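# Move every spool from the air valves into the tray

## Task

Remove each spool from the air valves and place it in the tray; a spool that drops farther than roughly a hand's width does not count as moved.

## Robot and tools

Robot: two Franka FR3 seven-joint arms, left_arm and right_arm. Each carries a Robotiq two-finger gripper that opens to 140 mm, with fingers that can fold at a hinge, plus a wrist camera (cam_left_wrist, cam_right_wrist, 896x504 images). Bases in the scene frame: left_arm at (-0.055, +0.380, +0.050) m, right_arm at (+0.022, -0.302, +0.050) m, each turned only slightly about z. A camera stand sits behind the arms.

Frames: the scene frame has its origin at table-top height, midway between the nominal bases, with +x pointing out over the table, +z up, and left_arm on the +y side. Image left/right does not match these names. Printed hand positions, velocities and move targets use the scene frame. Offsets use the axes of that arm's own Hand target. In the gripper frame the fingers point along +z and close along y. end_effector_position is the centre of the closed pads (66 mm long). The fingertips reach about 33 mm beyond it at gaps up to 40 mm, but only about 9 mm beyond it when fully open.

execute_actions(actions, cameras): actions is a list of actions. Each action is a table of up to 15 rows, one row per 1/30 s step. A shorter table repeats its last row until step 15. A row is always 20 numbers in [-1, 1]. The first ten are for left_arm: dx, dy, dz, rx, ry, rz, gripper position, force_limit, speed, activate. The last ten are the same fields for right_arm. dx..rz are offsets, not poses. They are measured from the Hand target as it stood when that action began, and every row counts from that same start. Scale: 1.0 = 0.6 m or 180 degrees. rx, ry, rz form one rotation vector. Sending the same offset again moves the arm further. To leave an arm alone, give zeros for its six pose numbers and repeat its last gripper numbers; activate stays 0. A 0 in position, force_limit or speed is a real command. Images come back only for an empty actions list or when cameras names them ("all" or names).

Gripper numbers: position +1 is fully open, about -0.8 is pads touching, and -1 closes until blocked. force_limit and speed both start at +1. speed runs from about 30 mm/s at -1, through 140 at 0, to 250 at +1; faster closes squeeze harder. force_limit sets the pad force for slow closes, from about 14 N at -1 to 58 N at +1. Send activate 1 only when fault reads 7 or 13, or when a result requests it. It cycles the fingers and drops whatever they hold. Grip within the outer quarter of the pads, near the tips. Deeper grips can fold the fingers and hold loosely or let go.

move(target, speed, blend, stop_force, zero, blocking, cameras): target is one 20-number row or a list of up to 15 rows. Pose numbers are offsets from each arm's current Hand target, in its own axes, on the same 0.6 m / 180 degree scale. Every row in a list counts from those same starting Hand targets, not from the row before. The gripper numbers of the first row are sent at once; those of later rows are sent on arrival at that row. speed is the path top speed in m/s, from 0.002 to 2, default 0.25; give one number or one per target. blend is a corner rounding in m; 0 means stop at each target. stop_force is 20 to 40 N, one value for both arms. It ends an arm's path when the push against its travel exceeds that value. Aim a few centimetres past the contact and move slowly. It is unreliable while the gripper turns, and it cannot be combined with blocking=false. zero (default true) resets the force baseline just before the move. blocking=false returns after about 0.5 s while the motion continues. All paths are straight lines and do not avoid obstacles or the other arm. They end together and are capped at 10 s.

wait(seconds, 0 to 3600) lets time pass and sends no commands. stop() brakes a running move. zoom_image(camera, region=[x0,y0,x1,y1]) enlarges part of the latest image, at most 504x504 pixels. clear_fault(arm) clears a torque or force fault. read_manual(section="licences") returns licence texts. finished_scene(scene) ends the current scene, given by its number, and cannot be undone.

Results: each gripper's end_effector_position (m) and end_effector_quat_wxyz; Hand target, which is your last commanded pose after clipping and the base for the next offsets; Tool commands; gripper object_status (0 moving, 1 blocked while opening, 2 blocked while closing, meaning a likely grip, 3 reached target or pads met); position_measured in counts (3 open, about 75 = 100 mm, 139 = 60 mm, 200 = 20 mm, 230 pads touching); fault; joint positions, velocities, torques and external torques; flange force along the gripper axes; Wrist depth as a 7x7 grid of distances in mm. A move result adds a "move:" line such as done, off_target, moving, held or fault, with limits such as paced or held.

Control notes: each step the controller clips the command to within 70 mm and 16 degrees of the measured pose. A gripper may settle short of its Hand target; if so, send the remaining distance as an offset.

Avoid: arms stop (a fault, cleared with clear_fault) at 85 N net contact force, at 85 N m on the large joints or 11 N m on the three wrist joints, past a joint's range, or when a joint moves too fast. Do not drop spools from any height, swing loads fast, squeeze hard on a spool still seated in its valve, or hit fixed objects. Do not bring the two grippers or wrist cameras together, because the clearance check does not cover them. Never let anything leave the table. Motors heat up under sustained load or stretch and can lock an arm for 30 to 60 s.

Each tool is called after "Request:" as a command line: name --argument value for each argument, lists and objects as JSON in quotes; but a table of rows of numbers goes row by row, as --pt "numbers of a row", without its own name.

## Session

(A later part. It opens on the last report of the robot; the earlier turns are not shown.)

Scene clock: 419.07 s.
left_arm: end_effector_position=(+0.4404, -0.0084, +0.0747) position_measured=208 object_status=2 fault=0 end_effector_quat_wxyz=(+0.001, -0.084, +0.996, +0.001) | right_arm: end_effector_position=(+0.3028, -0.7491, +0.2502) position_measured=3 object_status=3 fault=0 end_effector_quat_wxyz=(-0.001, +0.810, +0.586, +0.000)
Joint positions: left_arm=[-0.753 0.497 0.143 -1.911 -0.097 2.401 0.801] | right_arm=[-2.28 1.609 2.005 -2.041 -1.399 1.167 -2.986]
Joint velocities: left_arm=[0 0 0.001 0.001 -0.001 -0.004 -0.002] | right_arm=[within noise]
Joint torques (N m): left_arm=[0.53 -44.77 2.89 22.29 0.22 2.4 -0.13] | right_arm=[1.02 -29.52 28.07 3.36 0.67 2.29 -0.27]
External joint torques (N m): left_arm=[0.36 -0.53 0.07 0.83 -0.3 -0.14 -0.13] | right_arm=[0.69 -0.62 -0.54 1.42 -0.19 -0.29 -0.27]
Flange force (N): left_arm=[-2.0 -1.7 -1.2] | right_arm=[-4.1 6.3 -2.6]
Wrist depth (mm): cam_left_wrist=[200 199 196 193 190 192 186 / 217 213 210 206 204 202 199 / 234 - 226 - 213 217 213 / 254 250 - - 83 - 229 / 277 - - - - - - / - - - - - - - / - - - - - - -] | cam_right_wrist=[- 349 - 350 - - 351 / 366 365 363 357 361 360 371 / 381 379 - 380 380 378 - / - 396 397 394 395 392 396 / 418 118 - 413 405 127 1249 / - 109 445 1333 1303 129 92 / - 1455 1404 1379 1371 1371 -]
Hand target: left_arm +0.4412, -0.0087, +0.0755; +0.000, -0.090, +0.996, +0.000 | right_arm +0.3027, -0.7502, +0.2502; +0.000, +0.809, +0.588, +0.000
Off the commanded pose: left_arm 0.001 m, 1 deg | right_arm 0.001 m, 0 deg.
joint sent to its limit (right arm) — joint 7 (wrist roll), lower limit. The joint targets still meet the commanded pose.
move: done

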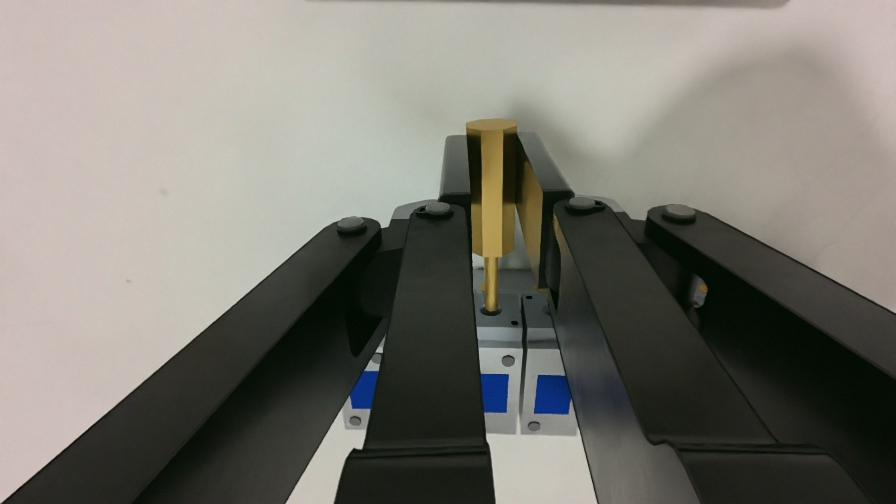

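Request:
move --pt "0 -0.001 0 0 0 0 -0.98 1 -1 0 0 0 0 0 0 0 1 1 1 0" --pt "-0.022 -0.001 0 0 0 0 -0.98 1 -1 0 0 0 0 0 0 0 1 1 1 0" --pt "-0.034 -0.001 -0.0045 0 0 0 -0.98 1 -1 0 0 0 0 0 0 0 1 1 1 0" --pt "-0.066 -0.001 -0.007 0 0 0 -0.98 1 -1 0 0 0 0 0 0 0 1 1 1 0" --speed '[0.03,0.05,0.03,0.03]' --blend 0.0015 --cameras '["cam_left_wrist"]'

Request:
zoom_image --camera "cam_left_wrist" --region '[440, 210, 540, 310]'

Scene clock: 423.57 s.
left_arm: end_effector_position=(+0.4716, -0.0042, +0.0756) position_measured=208 object_status=2 fault=0 end_effector_quat_wxyz=(-0.007, -0.091, +0.996, +0.003) | right_arm: end_effector_position=(+0.3028, -0.7491, +0.2502) position_measured=3 object_status=3 fault=0 end_effector_quat_wxyz=(-0.001, +0.810, +0.586, +0.000)
Joint positions: left_arm=[-0.696 0.562 0.127 -1.793 -0.1 2.335 0.823] | right_arm=[-2.28 1.609 2.005 -2.041 -1.399 1.167 -2.986]
Joint velocities: left_arm=[0.002 0.001 0 0.002 0 -0.005 0.005] | right_arm=[within noise]
Joint torques (N m): left_arm=[3.03 -48.22 4.69 24.61 1.28 3.66 0.36] | right_arm=[1.02 -29.6 28 3.35 0.69 2.3 -0.25]
External joint torques (N m): left_arm=[3.12 -1.74 2.05 2.63 0.73 1.16 0.36] | right_arm=[0.76 -0.7 -0.62 1.39 -0.17 -0.28 -0.25]
Flange force (N): left_arm=[-7.5 -0.7 -1.4] | right_arm=[-4.0 6.5 -2.6]
Wrist depth (mm): cam_left_wrist=[201 200 197 194 192 191 188 / 217 215 215 205 207 204 202 / 234 232 228 - 215 217 215 / 253 246 - - 83 - 226 / 280 - - - - - - / - - - - - - - / - - - - - - -] | cam_right_wrist=[- 351 354 348 347 347 345 / - 364 364 361 362 362 360 / 389 378 382 376 378 380 - / 397 395 392 386 391 390 - / - 118 - - 418 127 1236 / - 128 - - 1289 129 92 / - 466 1371 1236 1371 - -]
Hand target: left_arm +0.4802, -0.0022, +0.0797; +0.000, -0.090, +0.996, +0.000 | right_arm +0.3027, -0.7502, +0.2502; +0.000, +0.809, +0.588, +0.000
Off the commanded pose: left_arm 0.010 m, 1 deg | right_arm 0.001 m, 0 deg.
joint sent to its limit (right arm) — joint 7 (wrist roll), lower limit. The joint targets still meet the commanded pose.
move: off_target (left_arm); blend cut to 0.0003 m at target 1

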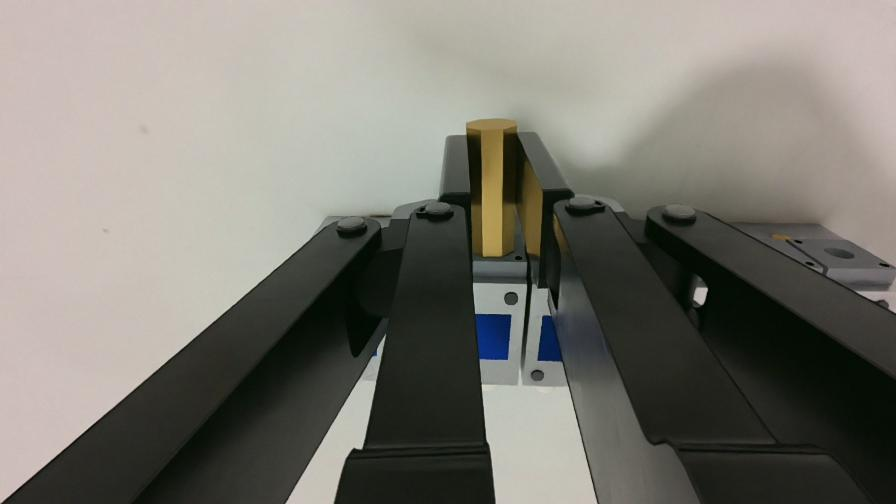

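Scaled by 5.040 from the camera's image (finer frame: 1280x720).

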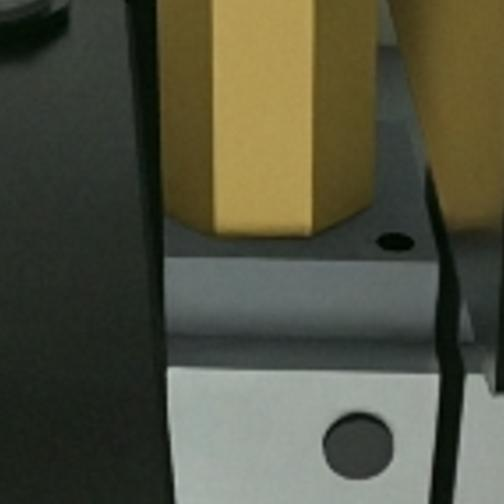

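Request:
move --pt "0.0785 0 0.005 0 0 0 -0.98 1 -1 0 0 0 0 0 0 0 1 1 1 0" --pt "0.0785 -0.0457 0.0068 0 0 0 -0.98 1 -1 0 0 0 0 0 0 0 1 1 1 0" --pt "0.066 -0.0457 0.0068 0 0 0 -0.98 1 -1 0 0 0 0 0 0 0 1 1 1 0" --speed '[0.08,0.08,0.04]' --blend '[0.002,0.002,0]' --cameras '["cam_left_wrist"]'

Request:
zoom_image --camera "cam_left_wrist" --region '[440, 250, 540, 350]'

Scene clock: 427.00 s.
left_arm: end_effector_position=(+0.4455, -0.0359, +0.0748) position_measured=208 object_status=2 fault=0 end_effector_quat_wxyz=(+0.001, -0.084, +0.996, +0.001) | right_arm: end_effector_position=(+0.3028, -0.7491, +0.2502) position_measured=3 object_status=3 fault=0 end_effector_quat_wxyz=(-0.001, +0.810, +0.586, +0.000)
Joint positions: left_arm=[-0.774 0.552 0.139 -1.818 -0.1 2.362 0.772] | right_arm=[-2.28 1.609 2.005 -2.041 -1.399 1.167 -2.986]
Joint velocities: left_arm=[0 0 0.001 0 -0.001 -0.005 -0.002] | right_arm=[within noise]
Joint torques (N m): left_arm=[0.54 -46.79 2.94 22.66 0.24 2.38 -0.11] | right_arm=[1 -29.58 28.09 3.38 0.69 2.3 -0.32]
External joint torques (N m): left_arm=[0.41 -0.91 -0.03 0.92 -0.3 -0.14 -0.11] | right_arm=[0.68 -0.61 -0.61 1.45 -0.18 -0.29 -0.32]
Flange force (N): left_arm=[-1.7 -1.4 -1.8] | right_arm=[-4.2 6.3 -2.5]
Wrist depth (mm): cam_left_wrist=[200 202 196 193 190 190 185 / 221 214 210 207 206 203 201 / 231 232 229 - 215 214 212 / 259 248 - - 83 - 233 / 278 - - - - - - / - - - - - - - / - - - - - - -] | cam_right_wrist=[351 - 353 350 - - 347 / 364 - 361 368 371 353 346 / 381 382 370 382 381 382 383 / 395 395 395 395 - 397 387 / 413 118 416 409 411 129 1236 / - 109 434 1311 1318 129 92 / - 1438 1395 1455 1446 1387 -]
Hand target: left_arm +0.4462, -0.0363, +0.0757; +0.000, -0.090, +0.996, +0.000 | right_arm +0.3027, -0.7502, +0.2502; +0.000, +0.809, +0.588, +0.000
Off the commanded pose: left_arm 0.001 m, 1 deg | right_arm 0.001 m, 0 deg.
joint sent to its limit (right arm) — joint 7 (wrist roll), lower limit. The joint targets still meet the commanded pose.
move: done

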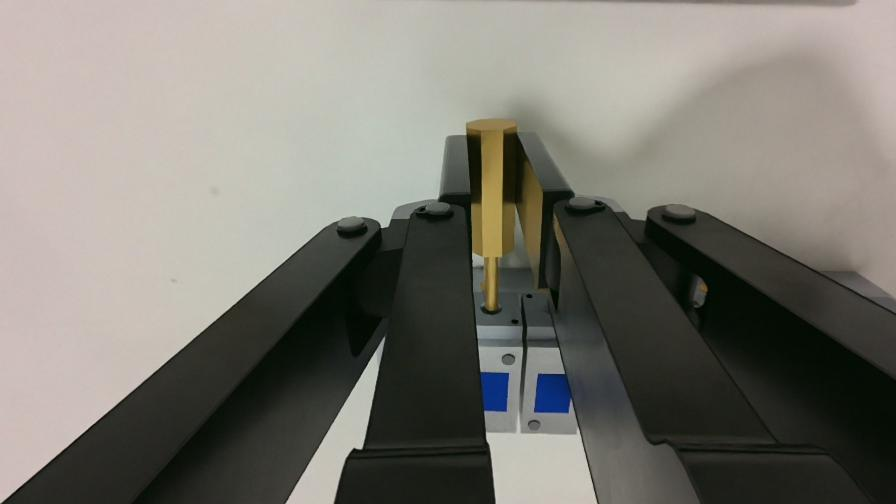

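Scaled by 5.040 from the camera's image (finer frame: 1280x720).

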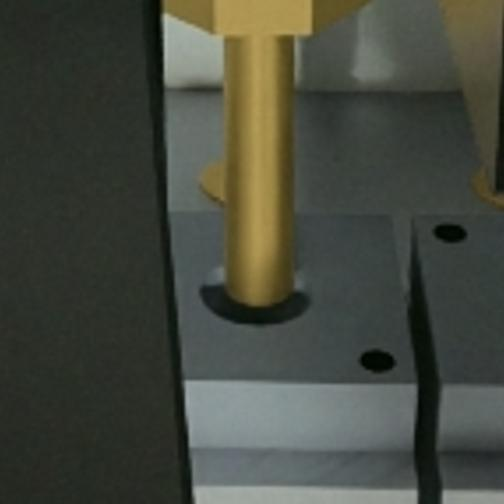

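Request:
move --pt "0 -0.001 0.0005 0 0 0 -0.98 1 -1 0 0 0 0 0 0 0 1 1 1 0" --pt "-0.022 -0.001 0.0005 0 0 0 -0.98 1 -1 0 0 0 0 0 0 0 1 1 1 0" --pt "-0.034 -0.001 -0.0045 0 0 0 -0.98 1 -1 0 0 0 0 0 0 0 1 1 1 0" --pt "-0.066 -0.001 -0.007 0 0 0 -0.98 1 -1 0 0 0 0 0 0 0 1 1 1 0" --speed '[0.03,0.05,0.03,0.03]' --blend 0.0015 --cameras '["cam_left_wrist"]'

Request:
zoom_image --camera "cam_left_wrist" --region '[440, 210, 540, 310]'

Scene clock: 431.80 s.
left_arm: end_effector_position=(+0.4762, -0.0318, +0.0757) position_measured=208 object_status=2 fault=0 end_effector_quat_wxyz=(-0.007, -0.091, +0.996, +0.003) | right_arm: end_effector_position=(+0.3028, -0.7491, +0.2502) position_measured=3 object_status=3 fault=0 end_effector_quat_wxyz=(-0.001, +0.810, +0.586, +0.000)
Joint positions: left_arm=[-0.718 0.618 0.124 -1.696 -0.103 2.293 0.793] | right_arm=[-2.28 1.609 2.005 -2.041 -1.399 1.167 -2.986]
Joint velocities: left_arm=[0.001 0 -0.001 0.001 0.001 -0.002 0.007] | right_arm=[within noise]
Joint torques (N m): left_arm=[3.49 -49.85 5.14 25.3 1.34 3.69 0.3] | right_arm=[1.03 -29.53 28.11 3.38 0.69 2.29 -0.3]
External joint torques (N m): left_arm=[3.63 -1.75 2.38 3.04 0.78 1.22 0.3] | right_arm=[0.78 -0.66 -0.48 1.38 -0.17 -0.28 -0.3]
Flange force (N): left_arm=[-9.5 -2.4 -1.3] | right_arm=[-4.0 6.4 -2.8]
Wrist depth (mm): cam_left_wrist=[200 201 198 195 194 191 189 / 217 - 213 202 206 199 201 / 236 230 229 - 120 218 215 / 254 249 - - 83 - 179 / 278 - - - - - - / - - - - - - - / - - - - - - -] | cam_right_wrist=[352 - 349 345 350 352 - / 364 376 365 363 349 362 362 / 372 375 377 372 385 374 380 / - 395 397 398 - - 399 / 414 118 410 412 413 127 1262 / - 109 - 438 1303 129 92 / - 464 1420 1371 1379 1379 -]
Hand target: left_arm +0.4852, -0.0298, +0.0799; +0.000, -0.090, +0.996, +0.000 | right_arm +0.3027, -0.7502, +0.2502; +0.000, +0.809, +0.588, +0.000
Off the commanded pose: left_arm 0.010 m, 1 deg | right_arm 0.001 m, 0 deg.
joint sent to its limit (right arm) — joint 7 (wrist roll), lower limit. The joint targets still meet the commanded pose.
move: off_target (left_arm); blend cut to 0.0003 m at target 1

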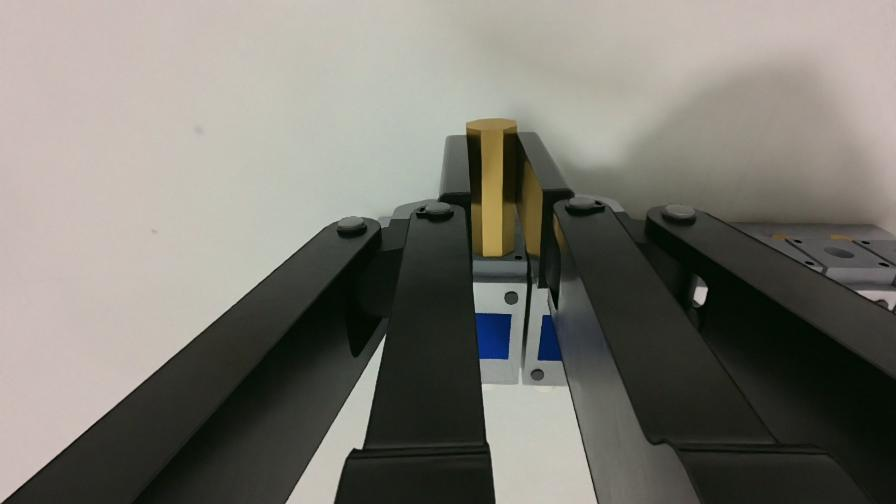

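Scaled by 5.040 from the camera's image (finer frame: 1280x720).

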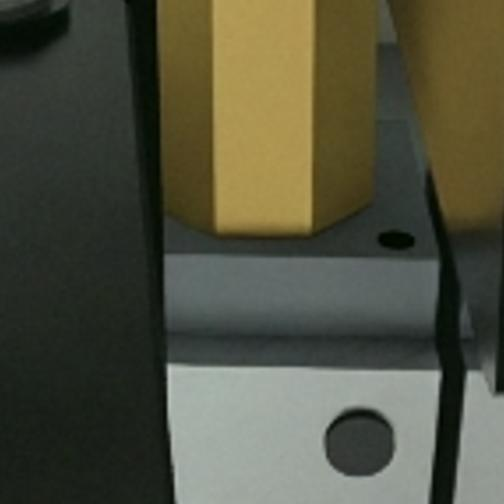

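Request:
move --pt "0.0785 0 0.005 0 0 0 -0.98 1 -1 0 0 0 0 0 0 0 1 1 1 0" --pt "0.0785 -0.0457 0.0068 0 0 0 -0.98 1 -1 0 0 0 0 0 0 0 1 1 1 0" --pt "0.067 -0.0457 0.0068 0 0 0 -0.98 1 -1 0 0 0 0 0 0 0 1 1 1 0" --speed '[0.08,0.08,0.04]' --blend '[0.002,0.002,0]' --cameras '["cam_left_wrist"]'

Request:
zoom_image --camera "cam_left_wrist" --region '[440, 250, 540, 350]'

Scene clock: 435.47 s.
left_arm: end_effector_position=(+0.4499, -0.0636, +0.0749) position_measured=208 object_status=2 fault=0 end_effector_quat_wxyz=(+0.001, -0.084, +0.996, +0.001) | right_arm: end_effector_position=(+0.3028, -0.7491, +0.2502) position_measured=3 object_status=3 fault=0 end_effector_quat_wxyz=(-0.001, +0.810, +0.586, +0.000)
Joint positions: left_arm=[-0.795 0.609 0.137 -1.719 -0.103 2.32 0.744] | right_arm=[-2.28 1.609 2.005 -2.041 -1.399 1.167 -2.986]
Joint velocities: left_arm=[0 -0.002 0 0.001 0 -0.004 -0.004] | right_arm=[within noise]
Joint torques (N m): left_arm=[0.62 -48.64 3.16 23.1 0.28 2.31 -0.11] | right_arm=[1.08 -29.57 27.95 3.38 0.7 2.31 -0.3]
External joint torques (N m): left_arm=[0.65 -0.71 0.11 0.82 -0.28 -0.22 -0.11] | right_arm=[0.81 -0.67 -0.7 1.42 -0.16 -0.27 -0.3]
Flange force (N): left_arm=[-2.2 -1.6 -1.5] | right_arm=[-4.1 6.7 -2.5]
Wrist depth (mm): cam_left_wrist=[201 200 195 193 190 190 186 / 218 213 212 207 208 201 200 / 236 233 230 - 217 218 212 / 258 247 - - 83 - 230 / - - - - - - - / - - - - - - - / - - - - - - -] | cam_right_wrist=[353 351 350 343 348 350 348 / 377 363 363 364 363 361 361 / 377 380 - 376 378 383 377 / - - 372 392 403 - - / - 118 - 412 417 127 1269 / - 109 - 1262 1282 129 92 / - - 1379 1356 1348 1371 -]
Hand target: left_arm +0.4506, -0.0639, +0.0758; +0.000, -0.090, +0.996, +0.000 | right_arm +0.3027, -0.7502, +0.2502; +0.000, +0.809, +0.588, +0.000
Off the commanded pose: left_arm 0.001 m, 1 deg | right_arm 0.001 m, 0 deg.
joint sent to its limit (right arm) — joint 7 (wrist roll), lower limit. The joint targets still meet the commanded pose.
move: done

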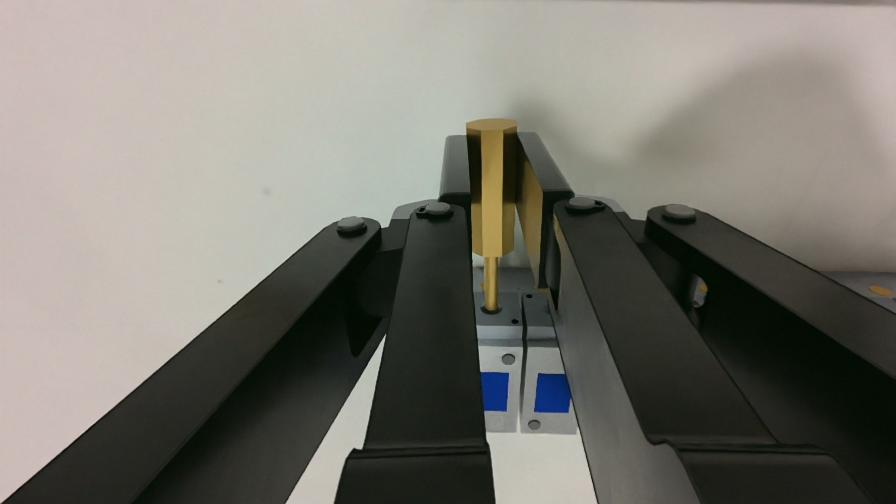

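Scaled by 5.040 from the camera's image (finer frame: 1280x720).

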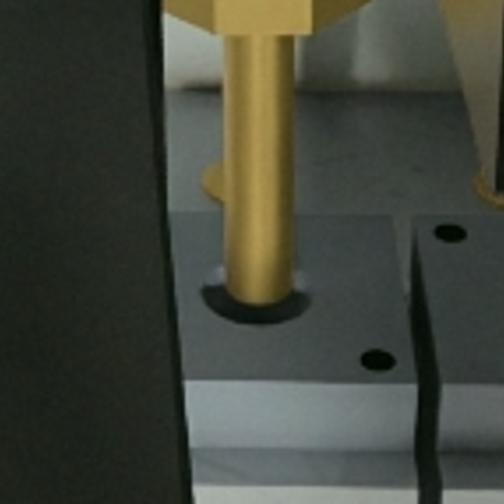

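Request:
move --pt "0 -0.0008 0.0005 0 0 0 -0.98 1 -1 0 0 0 0 0 0 0 1 1 1 0" --pt "-0.022 -0.0008 0.0005 0 0 0 -0.98 1 -1 0 0 0 0 0 0 0 1 1 1 0" --pt "-0.034 -0.0008 -0.0045 0 0 0 -0.98 1 -1 0 0 0 0 0 0 0 1 1 1 0" --pt "-0.066 -0.0008 -0.007 0 0 0 -0.98 1 -1 0 0 0 0 0 0 0 1 1 1 0" --speed '[0.03,0.05,0.03,0.03]' --blend 0.0015 --cameras '["cam_left_wrist"]'

Request:
zoom_image --camera "cam_left_wrist" --region '[440, 210, 540, 310]'

Scene clock: 438.87 s.
left_arm: end_effector_position=(+0.4809, -0.0595, +0.0755) position_measured=208 object_status=2 fault=0 end_effector_quat_wxyz=(-0.007, -0.092, +0.996, +0.002) | right_arm: end_effector_position=(+0.3028, -0.7491, +0.2502) position_measured=3 object_status=3 fault=0 end_effector_quat_wxyz=(-0.001, +0.810, +0.586, +0.000)
Joint positions: left_arm=[-0.738 0.678 0.121 -1.592 -0.106 2.25 0.764] | right_arm=[-2.28 1.609 2.005 -2.041 -1.399 1.167 -2.986]
Joint velocities: left_arm=[0.001 0.001 0 0.001 -0.001 -0.003 0.007] | right_arm=[within noise]
Joint torques (N m): left_arm=[3.37 -52.14 5.18 25.72 1.37 3.48 0.36] | right_arm=[0.98 -29.63 28.05 3.34 0.7 2.29 -0.28]
External joint torques (N m): left_arm=[3.47 -2.08 2.27 2.96 0.79 0.98 0.36] | right_arm=[0.63 -0.74 -0.55 1.41 -0.17 -0.29 -0.28]
Flange force (N): left_arm=[-9.1 -2.7 -2.2] | right_arm=[-4.1 6.2 -2.7]
Wrist depth (mm): cam_left_wrist=[202 203 198 195 193 191 190 / 217 216 213 207 206 205 202 / 235 232 230 - 216 220 216 / - 249 - - 83 - 177 / - - - - - - - / - - - - - - - / - - - - - - -] | cam_right_wrist=[352 345 346 348 349 - 345 / 362 370 353 - 363 370 - / 371 373 380 383 378 385 368 / 397 403 401 377 394 390 404 / 410 118 408 424 424 127 1236 / - 109 427 1348 1311 129 92 / - 1340 1371 1363 1363 1371 -]
Hand target: left_arm +0.4896, -0.0573, +0.0800; +0.000, -0.090, +0.996, +0.000 | right_arm +0.3027, -0.7502, +0.2502; +0.000, +0.809, +0.588, +0.000
Off the commanded pose: left_arm 0.010 m, 1 deg | right_arm 0.001 m, 0 deg.
joint sent to its limit (right arm) — joint 7 (wrist roll), lower limit. The joint targets still meet the commanded pose.
move: off_target (left_arm); blend cut to 0.0003 m at target 1

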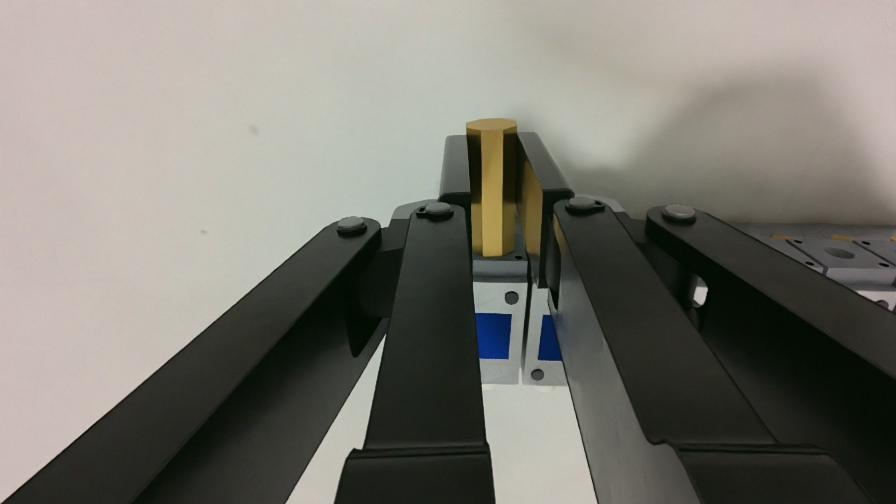

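Scaled by 5.040 from the camera's image (finer frame: 1280x720).

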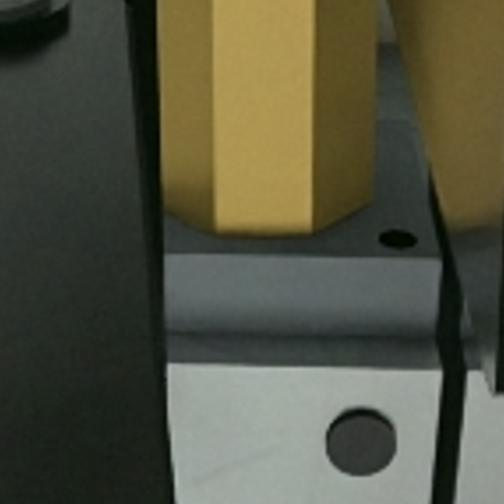

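Request:
move --pt "0.0775 0 0.005 0 0 0 -0.98 1 -1 0 0 0 0 0 0 0 1 1 1 0" --pt "0.0775 0 -0.067 0 0 0 -0.98 1 -1 0 0 0 0 0 0 0 1 1 1 0" --pt "0.1028 0.4547 -0.067 0 0 0 -0.98 1 -1 0 0 0 0 0 0 0 1 1 1 0" --pt "0.1028 0.4547 0.0767 0 0 0 -0.98 1 -1 0 0 0 0 0 0 0 1 1 1 0" --speed '[0.08,0.15,0.2,0.1]' --blend '[0.002,0.02,0.01,0]' --cameras '["cam_left_wrist"]'

Scene clock: 449.70 s.
left_arm: end_effector_position=(+0.3793, +0.2003, +0.0345) position_measured=208 object_status=2 fault=0 end_effector_quat_wxyz=(-0.001, -0.093, +0.996, +0.001) | right_arm: end_effector_position=(+0.3028, -0.7491, +0.2502) position_measured=3 object_status=3 fault=0 end_effector_quat_wxyz=(-0.001, +0.810, +0.586, +0.000)
Joint positions: left_arm=[-0.582 0.236 0.219 -2.496 -0.123 2.722 1.082] | right_arm=[-2.28 1.609 2.005 -2.041 -1.399 1.167 -2.986]
Joint velocities: left_arm=[0.001 0.001 -0.001 0 0 0.001 0.006] | right_arm=[within noise]
Joint torques (N m): left_arm=[0.95 -30.3 0.89 16.72 0.25 2.92 0.28] | right_arm=[1.06 -29.6 28.03 3.39 0.69 2.31 -0.29]
External joint torques (N m): left_arm=[0.99 0.67 -0.74 0.17 -0.07 0.44 0.28] | right_arm=[0.61 -0.6 -0.68 1.53 -0.19 -0.28 -0.29]
Flange force (N): left_arm=[-2.7 0.4 4.7] | right_arm=[-4.3 6.4 -2.4]
Wrist depth (mm): cam_left_wrist=[- - 155 154 153 151 149 / 173 170 168 164 166 162 160 / 186 187 182 177 170 173 173 / 205 199 - - 83 - 185 / 221 - - - - - - / - - - - - - - / - - - - - - -] | cam_right_wrist=[375 - 349 350 342 352 347 / - - 353 363 - 364 367 / - - 373 385 379 - - / 396 - - - - 383 393 / - 118 - 415 418 129 1249 / - 109 - 434 1311 129 92 / - 452 1387 1387 1371 1363 -]
Hand target: left_arm +0.3802, +0.2001, +0.0339; +0.000, -0.090, +0.996, +0.000 | right_arm +0.3027, -0.7502, +0.2502; +0.000, +0.809, +0.588, +0.000
Off the commanded pose: left_arm 0.001 m, 0 deg | right_arm 0.001 m, 0 deg.
joint sent to its limit (right arm) — joint 7 (wrist roll), lower limit. The joint targets still meet the commanded pose.
move: done

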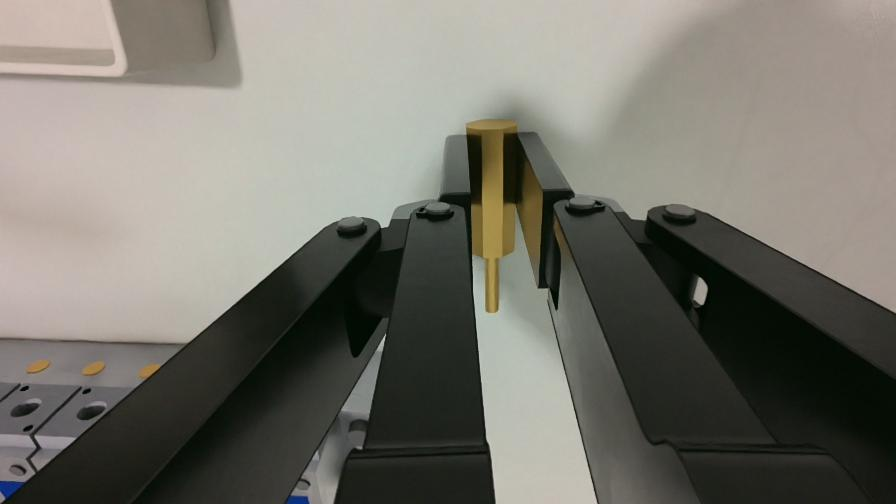

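Request:
move --target '[0,0,0,0,0,0,-0.1,0,-0.5,0,0,0,0,0,0,0,1,1,1,0]' --cameras '["cam_left_wrist"]'

Request:
move --target '[0,0,-0.25,0,0,0,-0.1,0,-0.5,0,-0.532,-0.518,-0.083,0,0,-0.45,1,1,1,0]' --cameras '["cam_right_wrist"]'

Scene clock: 458.53 s.
left_arm: end_effector_position=(+0.3793, +0.2003, +0.0340) position_measured=141 object_status=0 fault=0 end_effector_quat_wxyz=(-0.001, -0.092, +0.996, +0.001) | right_arm: end_effector_position=(+0.3028, -0.7491, +0.2502) position_measured=3 object_status=3 fault=0 end_effector_quat_wxyz=(-0.001, +0.810, +0.586, +0.000)
Joint positions: left_arm=[-0.578 0.237 0.215 -2.496 -0.123 2.724 1.084] | right_arm=[-2.28 1.609 2.005 -2.041 -1.399 1.167 -2.986]
Joint torques (N m): left_arm=[0.82 -31.05 0.45 16.76 0.37 2.8 0.23] | right_arm=[1.04 -29.63 28.03 3.39 0.68 2.28 -0.25]
External joint torques (N m): left_arm=[1.05 -0.06 -0.98 0.21 0.04 0.32 0.23] | right_arm=[0.84 -0.75 -0.61 1.38 -0.17 -0.29 -0.25]
Flange force (N): left_arm=[-1.6 0.9 2.4] | right_arm=[-4.0 6.7 -2.7]
Wrist depth (mm): cam_left_wrist=[- 147 156 153 151 150 149 / 173 170 167 164 162 161 160 / 187 184 128 166 134 171 172 / 203 194 86 195 135 86 - / - - - 209 - - - / - - - 238 - - - / - - - 260 - - -] | cam_right_wrist=[349 356 347 348 350 340 344 / 365 371 - 359 362 368 366 / 371 375 - 399 - 380 376 / - 395 397 - - 388 393 / - 118 - - 410 129 1223 / - 109 - 1275 1303 129 92 / - 1483 1387 1371 1379 1363 -]
Hand target: left_arm +0.3801, +0.2001, +0.0339; +0.000, -0.090, +0.996, +0.000 | right_arm +0.3027, -0.7502, +0.2502; +0.000, +0.809, +0.588, +0.000
Off the commanded pose: left_arm 0.001 m, 0 deg | right_arm 0.001 m, 0 deg.
joint sent to its limit (right arm) — joint 7 (wrist roll), lower limit. The joint targets still meet the commanded pose.
move: done

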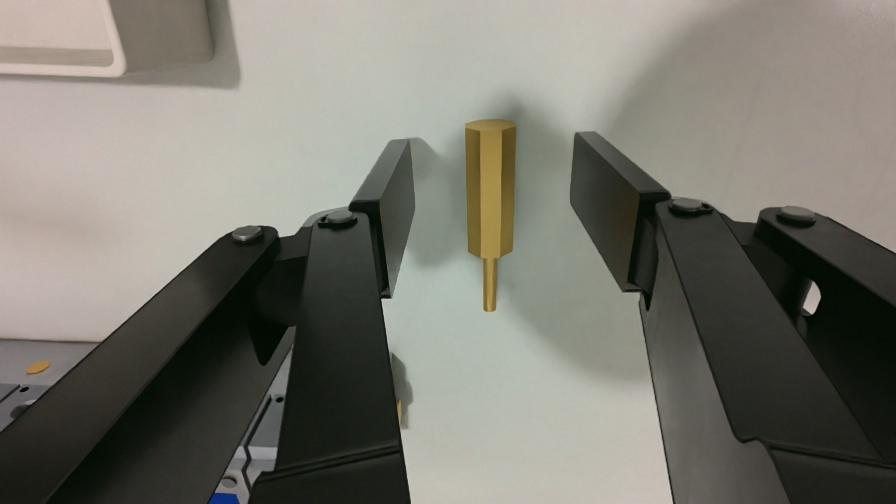

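Scene clock: 465.73 s.
left_arm: end_effector_position=(+0.3796, +0.1996, +0.1829) position_measured=141 object_status=3 fault=0 end_effector_quat_wxyz=(-0.001, -0.088, +0.996, -0.001) | right_arm: end_effector_position=(-0.0894, -0.9582, +0.3009) position_measured=3 object_status=3 fault=0 end_effector_quat_wxyz=(+0.009, +0.227, +0.966, -0.121)
Joint positions: left_arm=[-0.6 -0.114 0.256 -2.44 0.036 2.329 0.977] | right_arm=[-1.681 0.925 -0.381 -0.569 -2.813 4.579 -2.944]
Joint velocities: left_arm=[within noise] | right_arm=[0 0 0 0 0 0.003 0.004]
Joint torques (N m): left_arm=[0.66 -25.35 -1.65 22.55 0.93 2.24 -0.14] | right_arm=[0.83 -51.64 -4.21 18.41 -1.16 1.9 0.07]
External joint torques (N m): left_arm=[0.83 -0.71 -0.56 0.28 0.37 -0.27 -0.14] | right_arm=[0.21 -0.57 0.19 0.23 -0.31 0.04 0.1]
Flange force (N): left_arm=[1.5 0.9 -2.6] | right_arm=[0.0 0.0 0.0]
Wrist depth (mm): cam_left_wrist=[- 292 294 287 284 - - / - 317 304 - 303 305 - / 348 - 334 325 134 - - / - 92 86 360 - 86 - / - - - - - - - / - - - - - - - / - - - 506 - - -] | cam_right_wrist=[1395 1311 1236 1152 376 383 345 / 1492 1371 1303 1210 - - 361 / 1592 1455 1318 1249 426 395 374 / 1614 1540 1429 1325 1249 409 390 / 1217 117 1521 1404 1275 129 404 / - 128 1647 1492 1348 - 92 / - 2099 1682 1561 1420 485 -]
Hand target: left_arm +0.3801, +0.2000, +0.1839; +0.000, -0.090, +0.996, +0.000 | right_arm -0.0914, -0.9580, +0.3001; +0.000, +0.233, +0.972, +0.000
Off the commanded pose: left_arm 0.001 m, 0 deg | right_arm 0.002 m, 14 deg.
joint sent to its limit (right arm) — joint 5 (forearm roll), lower limit; joint 6 (wrist pitch), upper limit. The joint targets are off in orientation, not in position.
move: off_target (right_arm); limits=paced

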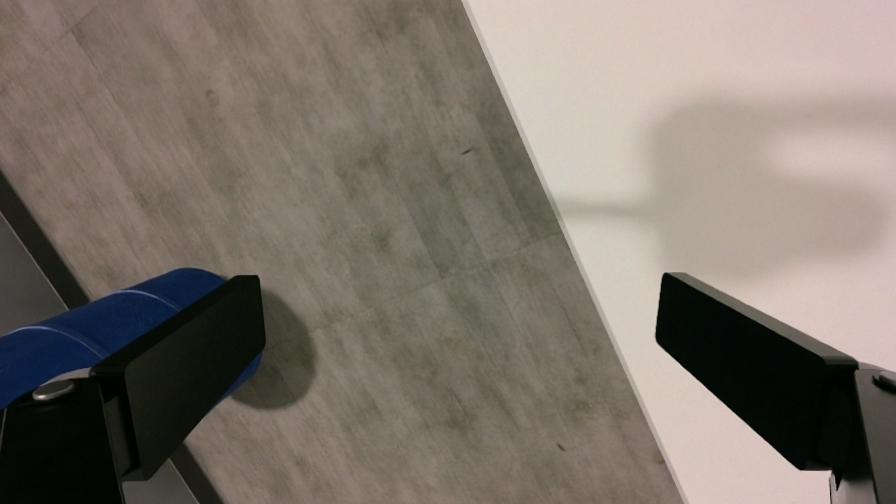

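Request:
move --target '[0,0,0,0,0,0,-0.1,0,-0.5,0,-0.237,0.416,0,0,0,0.74,1,1,1,0]' --cameras '["cam_right_wrist"]'

Scene clock: 475.40 s.
left_arm: end_effector_position=(+0.3796, +0.1996, +0.1829) position_measured=141 object_status=3 fault=0 end_effector_quat_wxyz=(-0.001, -0.088, +0.996, -0.001) | right_arm: end_effector_position=(+0.1492, -0.8004, +0.2991) position_measured=3 object_status=3 fault=0 end_effector_quat_wxyz=(+0.001, +0.984, +0.176, +0.000)
Joint positions: left_arm=[-0.6 -0.114 0.256 -2.44 0.036 2.329 0.977] | right_arm=[-0.652 0.708 -1.196 -1.431 -2.483 4.58 -0.577]
Joint velocities: left_arm=[within noise] | right_arm=[0 0 0 0 0 0.001 0.005]
Joint torques (N m): left_arm=[0.69 -25.35 -1.61 22.51 0.91 2.24 -0.17] | right_arm=[0.54 -35.58 -14.36 16.47 -1.08 2.61 0.05]
External joint torques (N m): left_arm=[0.73 -0.78 -0.66 0.23 0.35 -0.27 -0.17] | right_arm=[0.28 -0.85 1.22 0.7 -0.34 -0.03 0.05]
Flange force (N): left_arm=[2.0 0.9 -2.7] | right_arm=[0.2 1.6 -1.2]
Wrist depth (mm): cam_left_wrist=[- 283 296 288 283 279 276 / - - 307 308 301 301 298 / - - 333 325 133 - 311 / - - 86 356 - 86 - / - - - - - - - / - - - - - - - / - - - - - - -] | cam_right_wrist=[395 393 406 401 403 1152 1098 / 399 411 433 429 434 1198 1229 / 423 - - 430 1269 1242 1275 / 428 - - 448 1311 1282 1318 / 439 117 - 483 1318 129 1340 / - 109 - - 1395 129 92 / - - - 1614 1473 1473 -]
Hand target: left_arm +0.3801, +0.2000, +0.1839; +0.000, -0.090, +0.996, +0.000 | right_arm +0.1485, -0.8000, +0.3000; +0.000, +0.985, +0.172, +0.000
Off the commanded pose: left_arm 0.001 m, 0 deg | right_arm 0.001 m, 0 deg.
joint sent to its limit (right arm) — joint 6 (wrist pitch), upper limit. The joint targets still meet the commanded pose.
move: done

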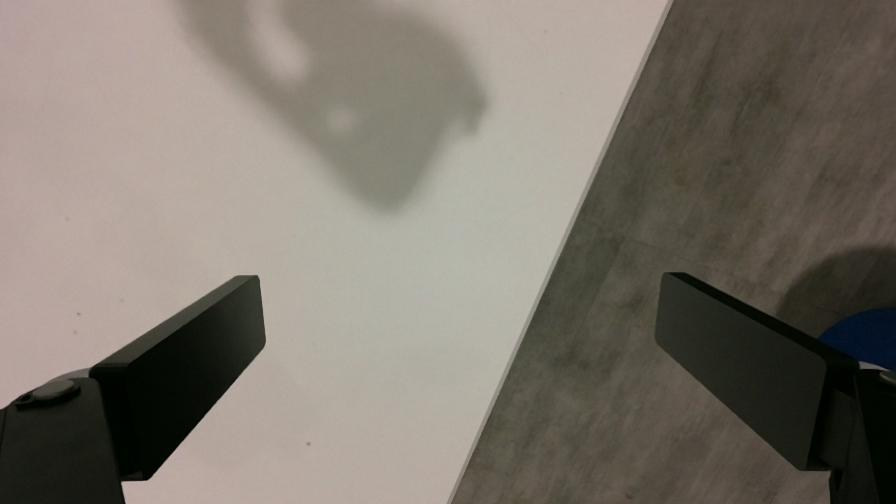

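Request:
move --target '[-0.2503,-0.131,0.0732,0,0,0,-0.516,0,-0.5,0,0,0,0,0,0,0,1,1,1,0]' --cameras '["cam_left_wrist"]'

Request:
zoom_image --camera "cam_left_wrist" --region '[420, 60, 560, 200]'

Scene clock: 488.67 s.
left_arm: end_effector_position=(+0.5423, +0.1499, +0.1405) position_measured=194 object_status=3 fault=0 end_effector_quat_wxyz=(+0.002, -0.093, +0.996, +0.000) | right_arm: end_effector_position=(+0.1492, -0.8004, +0.2991) position_measured=3 object_status=3 fault=0 end_effector_quat_wxyz=(+0.001, +0.985, +0.175, +0.000)
Joint positions: left_arm=[-0.523 0.422 0.222 -1.845 -0.114 2.257 1.089] | right_arm=[-0.652 0.708 -1.196 -1.431 -2.483 4.58 -0.576]
Joint velocities: left_arm=[0 0.001 0 0.001 0.001 -0.002 0.007] | right_arm=[within noise]
Joint torques (N m): left_arm=[0.88 -42.78 2.42 23.22 0.63 2.27 0.26] | right_arm=[0.92 -35.39 -14.7 16.11 -0.9 2.61 0.1]
External joint torques (N m): left_arm=[1.16 0.09 -0.68 0.36 0.02 -0.25 0.26] | right_arm=[0.47 -0.83 0.73 0.34 -0.18 -0.03 0.1]
Flange force (N): left_arm=[-3.4 -0.2 -0.2] | right_arm=[1.1 -1.6 -0.5]
Wrist depth (mm): cam_left_wrist=[198 195 192 193 246 245 242 / 215 211 206 203 262 261 - / - 308 300 - 132 279 279 / 340 - - 317 90 - - / 360 - - - - - - / - - - - - - - / - - - - - - -] | cam_right_wrist=[- - 398 407 424 1163 1169 / 403 427 415 - 436 1198 1210 / - 429 - - 1249 1255 1269 / 439 443 - 458 1255 1282 1325 / - 118 467 - 1340 129 1333 / - 109 - 499 1420 121 92 / - 506 - 553 1483 1492 -]
Hand target: left_arm +0.5419, +0.1496, +0.1400; +0.000, -0.090, +0.996, +0.000 | right_arm +0.1485, -0.7999, +0.3000; +0.001, +0.985, +0.172, +0.000
Off the commanded pose: left_arm 0.001 m, 0 deg | right_arm 0.001 m, 0 deg.
joint sent to its limit (right arm) — joint 6 (wrist pitch), upper limit.
move: done

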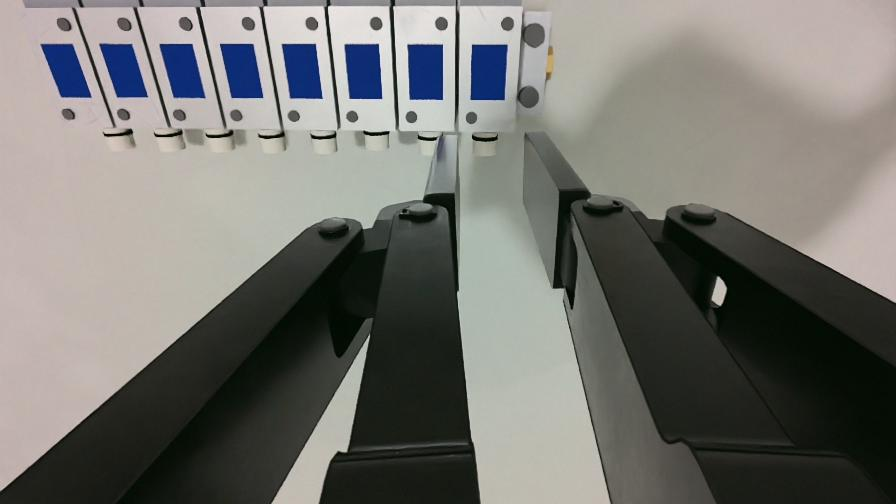

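Scaled by 3.600 from the camera's image (finer frame: 1280x720).

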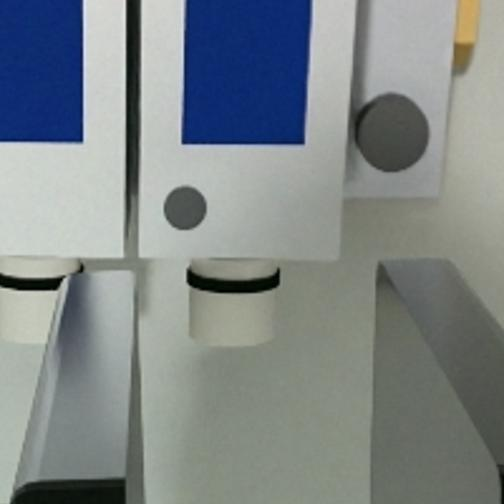

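Request:
move --pt "-0.013 -0.0033 0 0 0 0 -0.516 0 -0.5 0 0 0 0 0 0 0 1 1 1 0" --pt "-0.013 -0.0033 0.095 0 0 0 -0.516 0 -0.5 0 0 0 0 0 0 0 1 1 1 0" --speed 0.1 --cameras '["cam_left_wrist"]'

Request:
zoom_image --camera "cam_left_wrist" --region '[420, 80, 560, 220]'

Scene clock: 496.13 s.
left_arm: end_effector_position=(+0.5473, +0.1509, +0.0903) position_measured=194 object_status=3 fault=0 end_effector_quat_wxyz=(-0.004, -0.093, +0.996, +0.002) | right_arm: end_effector_position=(+0.1492, -0.8004, +0.2991) position_measured=3 object_status=3 fault=0 end_effector_quat_wxyz=(+0.001, +0.985, +0.175, +0.000)
Joint positions: left_arm=[-0.493 0.52 0.194 -1.829 -0.131 2.326 1.104] | right_arm=[-0.652 0.708 -1.196 -1.431 -2.483 4.58 -0.576]
Joint torques (N m): left_arm=[0.89 -37.92 1.87 21.31 0.21 6.11 0.43] | right_arm=[0.94 -35.34 -14.74 16.19 -0.93 2.62 0.13]
External joint torques (N m): left_arm=[1.16 7.02 -1.51 -0.62 -0.35 3.65 0.43] | right_arm=[0.83 -0.57 0.96 0.44 -0.18 0 0.12]
Flange force (N): left_arm=[-9.9 -3.8 19.4] | right_arm=[1.8 -1.0 -0.5]
Wrist depth (mm): cam_left_wrist=[150 148 148 143 201 203 200 / 163 160 - 158 212 214 216 / 253 250 - 237 132 235 233 / 267 268 - 263 87 - 244 / - - - - - - - / - - - - - - - / - - - - - - -] | cam_right_wrist=[389 402 382 402 413 1140 1163 / 408 423 417 425 448 1174 1210 / 424 421 434 447 1169 1242 1262 / - 440 452 453 1282 1473 1318 / 450 118 487 475 1340 129 1340 / - 109 495 515 1404 129 92 / - 505 - - 1420 1483 -]
Hand target: left_arm +0.5500, +0.1490, +0.0830; +0.000, -0.090, +0.996, +0.000 | right_arm +0.1485, -0.7999, +0.3000; +0.001, +0.985, +0.172, +0.000
Off the commanded pose: left_arm 0.008 m, 1 deg | right_arm 0.001 m, 0 deg.
joint sent to its limit (right arm) — joint 6 (wrist pitch), upper limit. The joint targets still meet the commanded pose.
move: off_target (left_arm)

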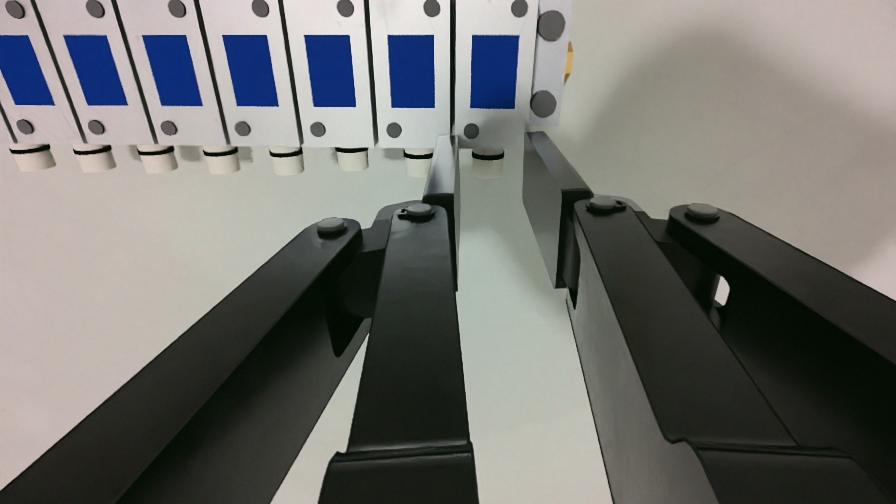

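Scaled by 3.600 from the camera's image (finer frame: 1280x720).

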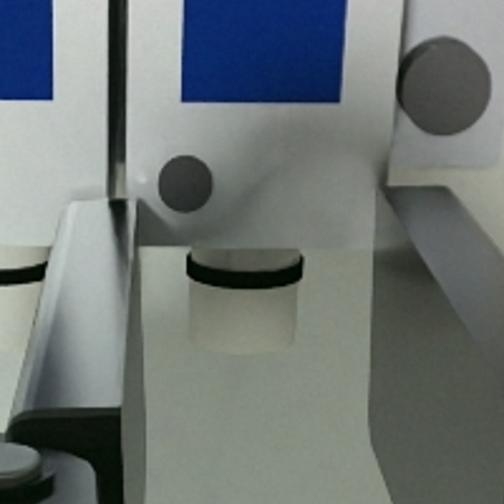

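Request:
move --pt "0 0 -0.045 0 0 0 -0.516 0 -0.5 0 0 0 0 0 0 0 1 1 1 0" --pt "-0.003 0.0028 -0.045 0 0 0 -0.587 0 -0.5 0 0 0 0 0 0 0 1 1 1 0" --speed 0.1 --cameras '["cam_left_wrist"]'

Request:
zoom_image --camera "cam_left_wrist" --region '[420, 80, 560, 220]'

Scene clock: 505.70 s.
left_arm: end_effector_position=(+0.5511, +0.1493, +0.1104) position_measured=203 object_status=3 fault=0 end_effector_quat_wxyz=(+0.000, -0.092, +0.996, -0.002) | right_arm: end_effector_position=(+0.1492, -0.8004, +0.2991) position_measured=3 object_status=3 fault=0 end_effector_quat_wxyz=(+0.001, +0.985, +0.175, +0.000)
Joint positions: left_arm=[-0.494 0.489 0.197 -1.822 -0.127 2.302 1.104] | right_arm=[-0.652 0.708 -1.196 -1.431 -2.483 4.58 -0.576]
Joint torques (N m): left_arm=[0.71 -44.42 3.4 22.78 0.73 2.24 0.17] | right_arm=[0.92 -35.42 -14.66 16.24 -0.93 2.61 0.08]
External joint torques (N m): left_arm=[0.69 -0.21 -0.06 0.59 0.15 -0.24 0.17] | right_arm=[0.72 -0.88 0.86 0.58 -0.19 -0.02 0.08]
Flange force (N): left_arm=[-2.9 -0.5 -0.9] | right_arm=[1.5 -1.1 -0.9]
Wrist depth (mm): cam_left_wrist=[171 170 170 161 222 219 216 / - 180 179 174 236 - 234 / 273 259 260 - 249 253 249 / 301 - - - 82 - 266 / 322 - - - - - - / - - - - - - - / - - - - - - -] | cam_right_wrist=[422 - 404 406 420 1140 1152 / 403 406 416 413 - 1186 1229 / - - 414 433 1242 1249 1282 / - 441 453 459 1249 1275 1325 / - 118 - - 1340 129 1379 / - 109 - 505 1379 121 92 / - - - 1371 1483 1492 -]
Hand target: left_arm +0.5514, +0.1510, +0.1100; +0.000, -0.090, +0.996, +0.000 | right_arm +0.1485, -0.7999, +0.3000; +0.001, +0.985, +0.172, +0.000
Off the commanded pose: left_arm 0.002 m, 0 deg | right_arm 0.001 m, 0 deg.
joint sent to its limit (right arm) — joint 6 (wrist pitch), upper limit. The joint targets still meet the commanded pose.
move: done

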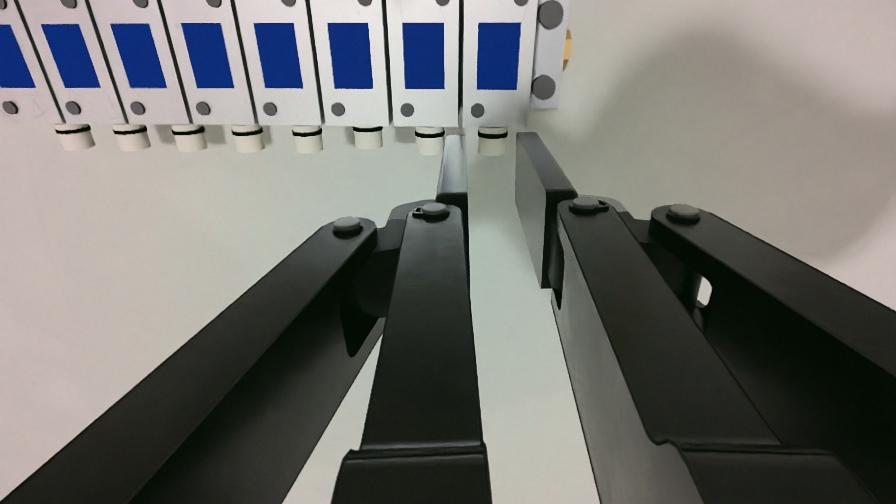

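Scaled by 3.600 from the camera's image (finer frame: 1280x720).

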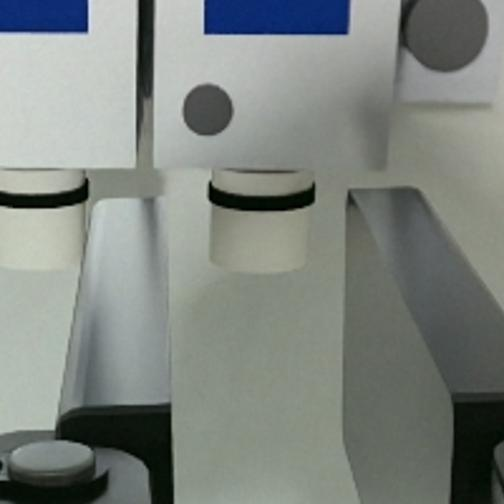

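Request:
move --pt "0 0.0043 0 0 0 0 -0.587 0 -0.5 0 0 0 0 0 0 0 1 1 1 0" --pt "0 0.0043 0.0583 0 0 0 -0.587 0 -0.5 0 0 0 0 0 0 0 1 1 1 0" --speed 0.06 --cameras '["cam_left_wrist"]'

Request:
zoom_image --camera "cam_left_wrist" --region '[420, 100, 560, 240]'

Scene clock: 511.60 s.
left_arm: end_effector_position=(+0.5498, +0.1543, +0.0896) position_measured=203 object_status=3 fault=0 end_effector_quat_wxyz=(-0.002, -0.092, +0.996, +0.000) | right_arm: end_effector_position=(+0.1492, -0.8004, +0.2991) position_measured=3 object_status=3 fault=0 end_effector_quat_wxyz=(+0.001, +0.985, +0.175, +0.000)
Joint positions: left_arm=[-0.48 0.519 0.187 -1.832 -0.13 2.335 1.113] | right_arm=[-0.652 0.708 -1.196 -1.431 -2.483 4.58 -0.576]
Joint velocities: left_arm=[0.002 0.001 -0.003 0 0.001 0.001 0.004] | right_arm=[within noise]
Joint torques (N m): left_arm=[0.5 -31.83 1.41 19.75 0.1 7.18 0.16] | right_arm=[0.96 -35.43 -14.68 16.23 -0.93 2.62 0.07]
External joint torques (N m): left_arm=[0.85 13.21 -1.8 -2.23 -0.46 4.69 0.16] | right_arm=[0.7 -0.71 0.91 0.44 -0.19 -0.01 0.07]
Flange force (N): left_arm=[-15.7 -8.0 32.0] | right_arm=[1.5 -1.1 -0.6]
Wrist depth (mm): cam_left_wrist=[150 148 147 - 197 200 196 / 162 160 157 157 218 216 - / - 249 243 - 228 233 230 / - - - - - - 246 / 296 - - 284 - - - / - - - - - - - / - - - - - - -] | cam_right_wrist=[390 - 408 408 402 1157 1152 / - 418 - - 430 1192 1210 / - - 434 431 451 1255 1262 / 438 444 - 482 1275 1282 1311 / 445 118 - - 1340 129 1371 / - 109 503 503 1371 129 92 / - 495 516 1501 1464 1501 -]
Hand target: left_arm +0.5510, +0.1536, +0.0751; +0.000, -0.090, +0.996, +0.000 | right_arm +0.1485, -0.7999, +0.3000; +0.001, +0.985, +0.172, +0.000
Off the commanded pose: left_arm 0.015 m, 0 deg | right_arm 0.001 m, 0 deg.
joint sent to its limit (right arm) — joint 6 (wrist pitch), upper limit. The joint targets still meet the commanded pose.
move: off_target (left_arm)

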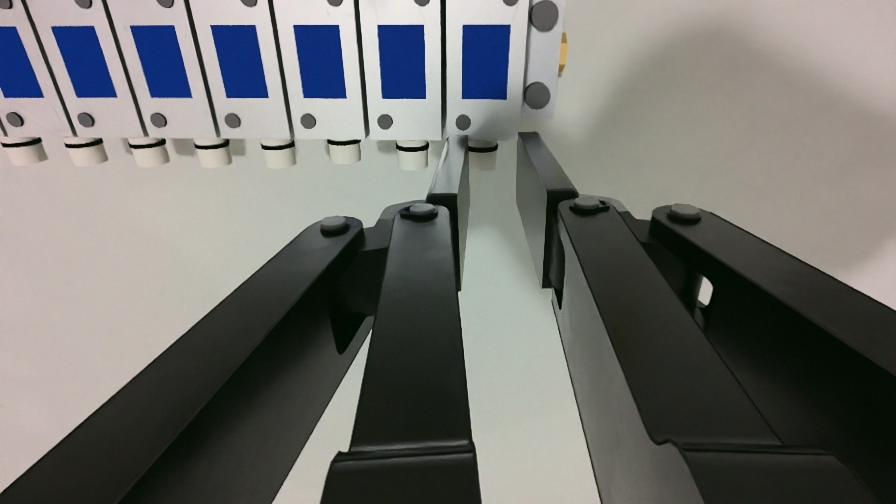

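Scaled by 3.600 from the camera's image (finer frame: 1280x720).

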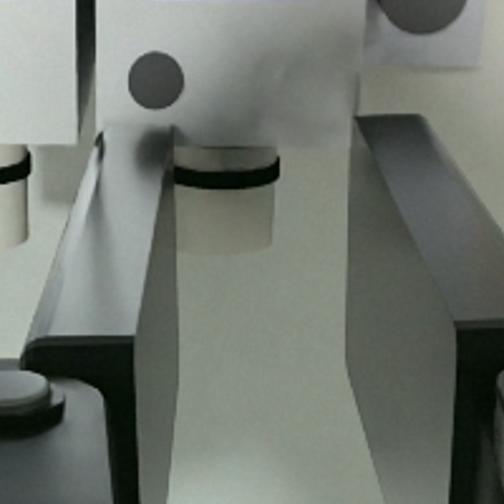

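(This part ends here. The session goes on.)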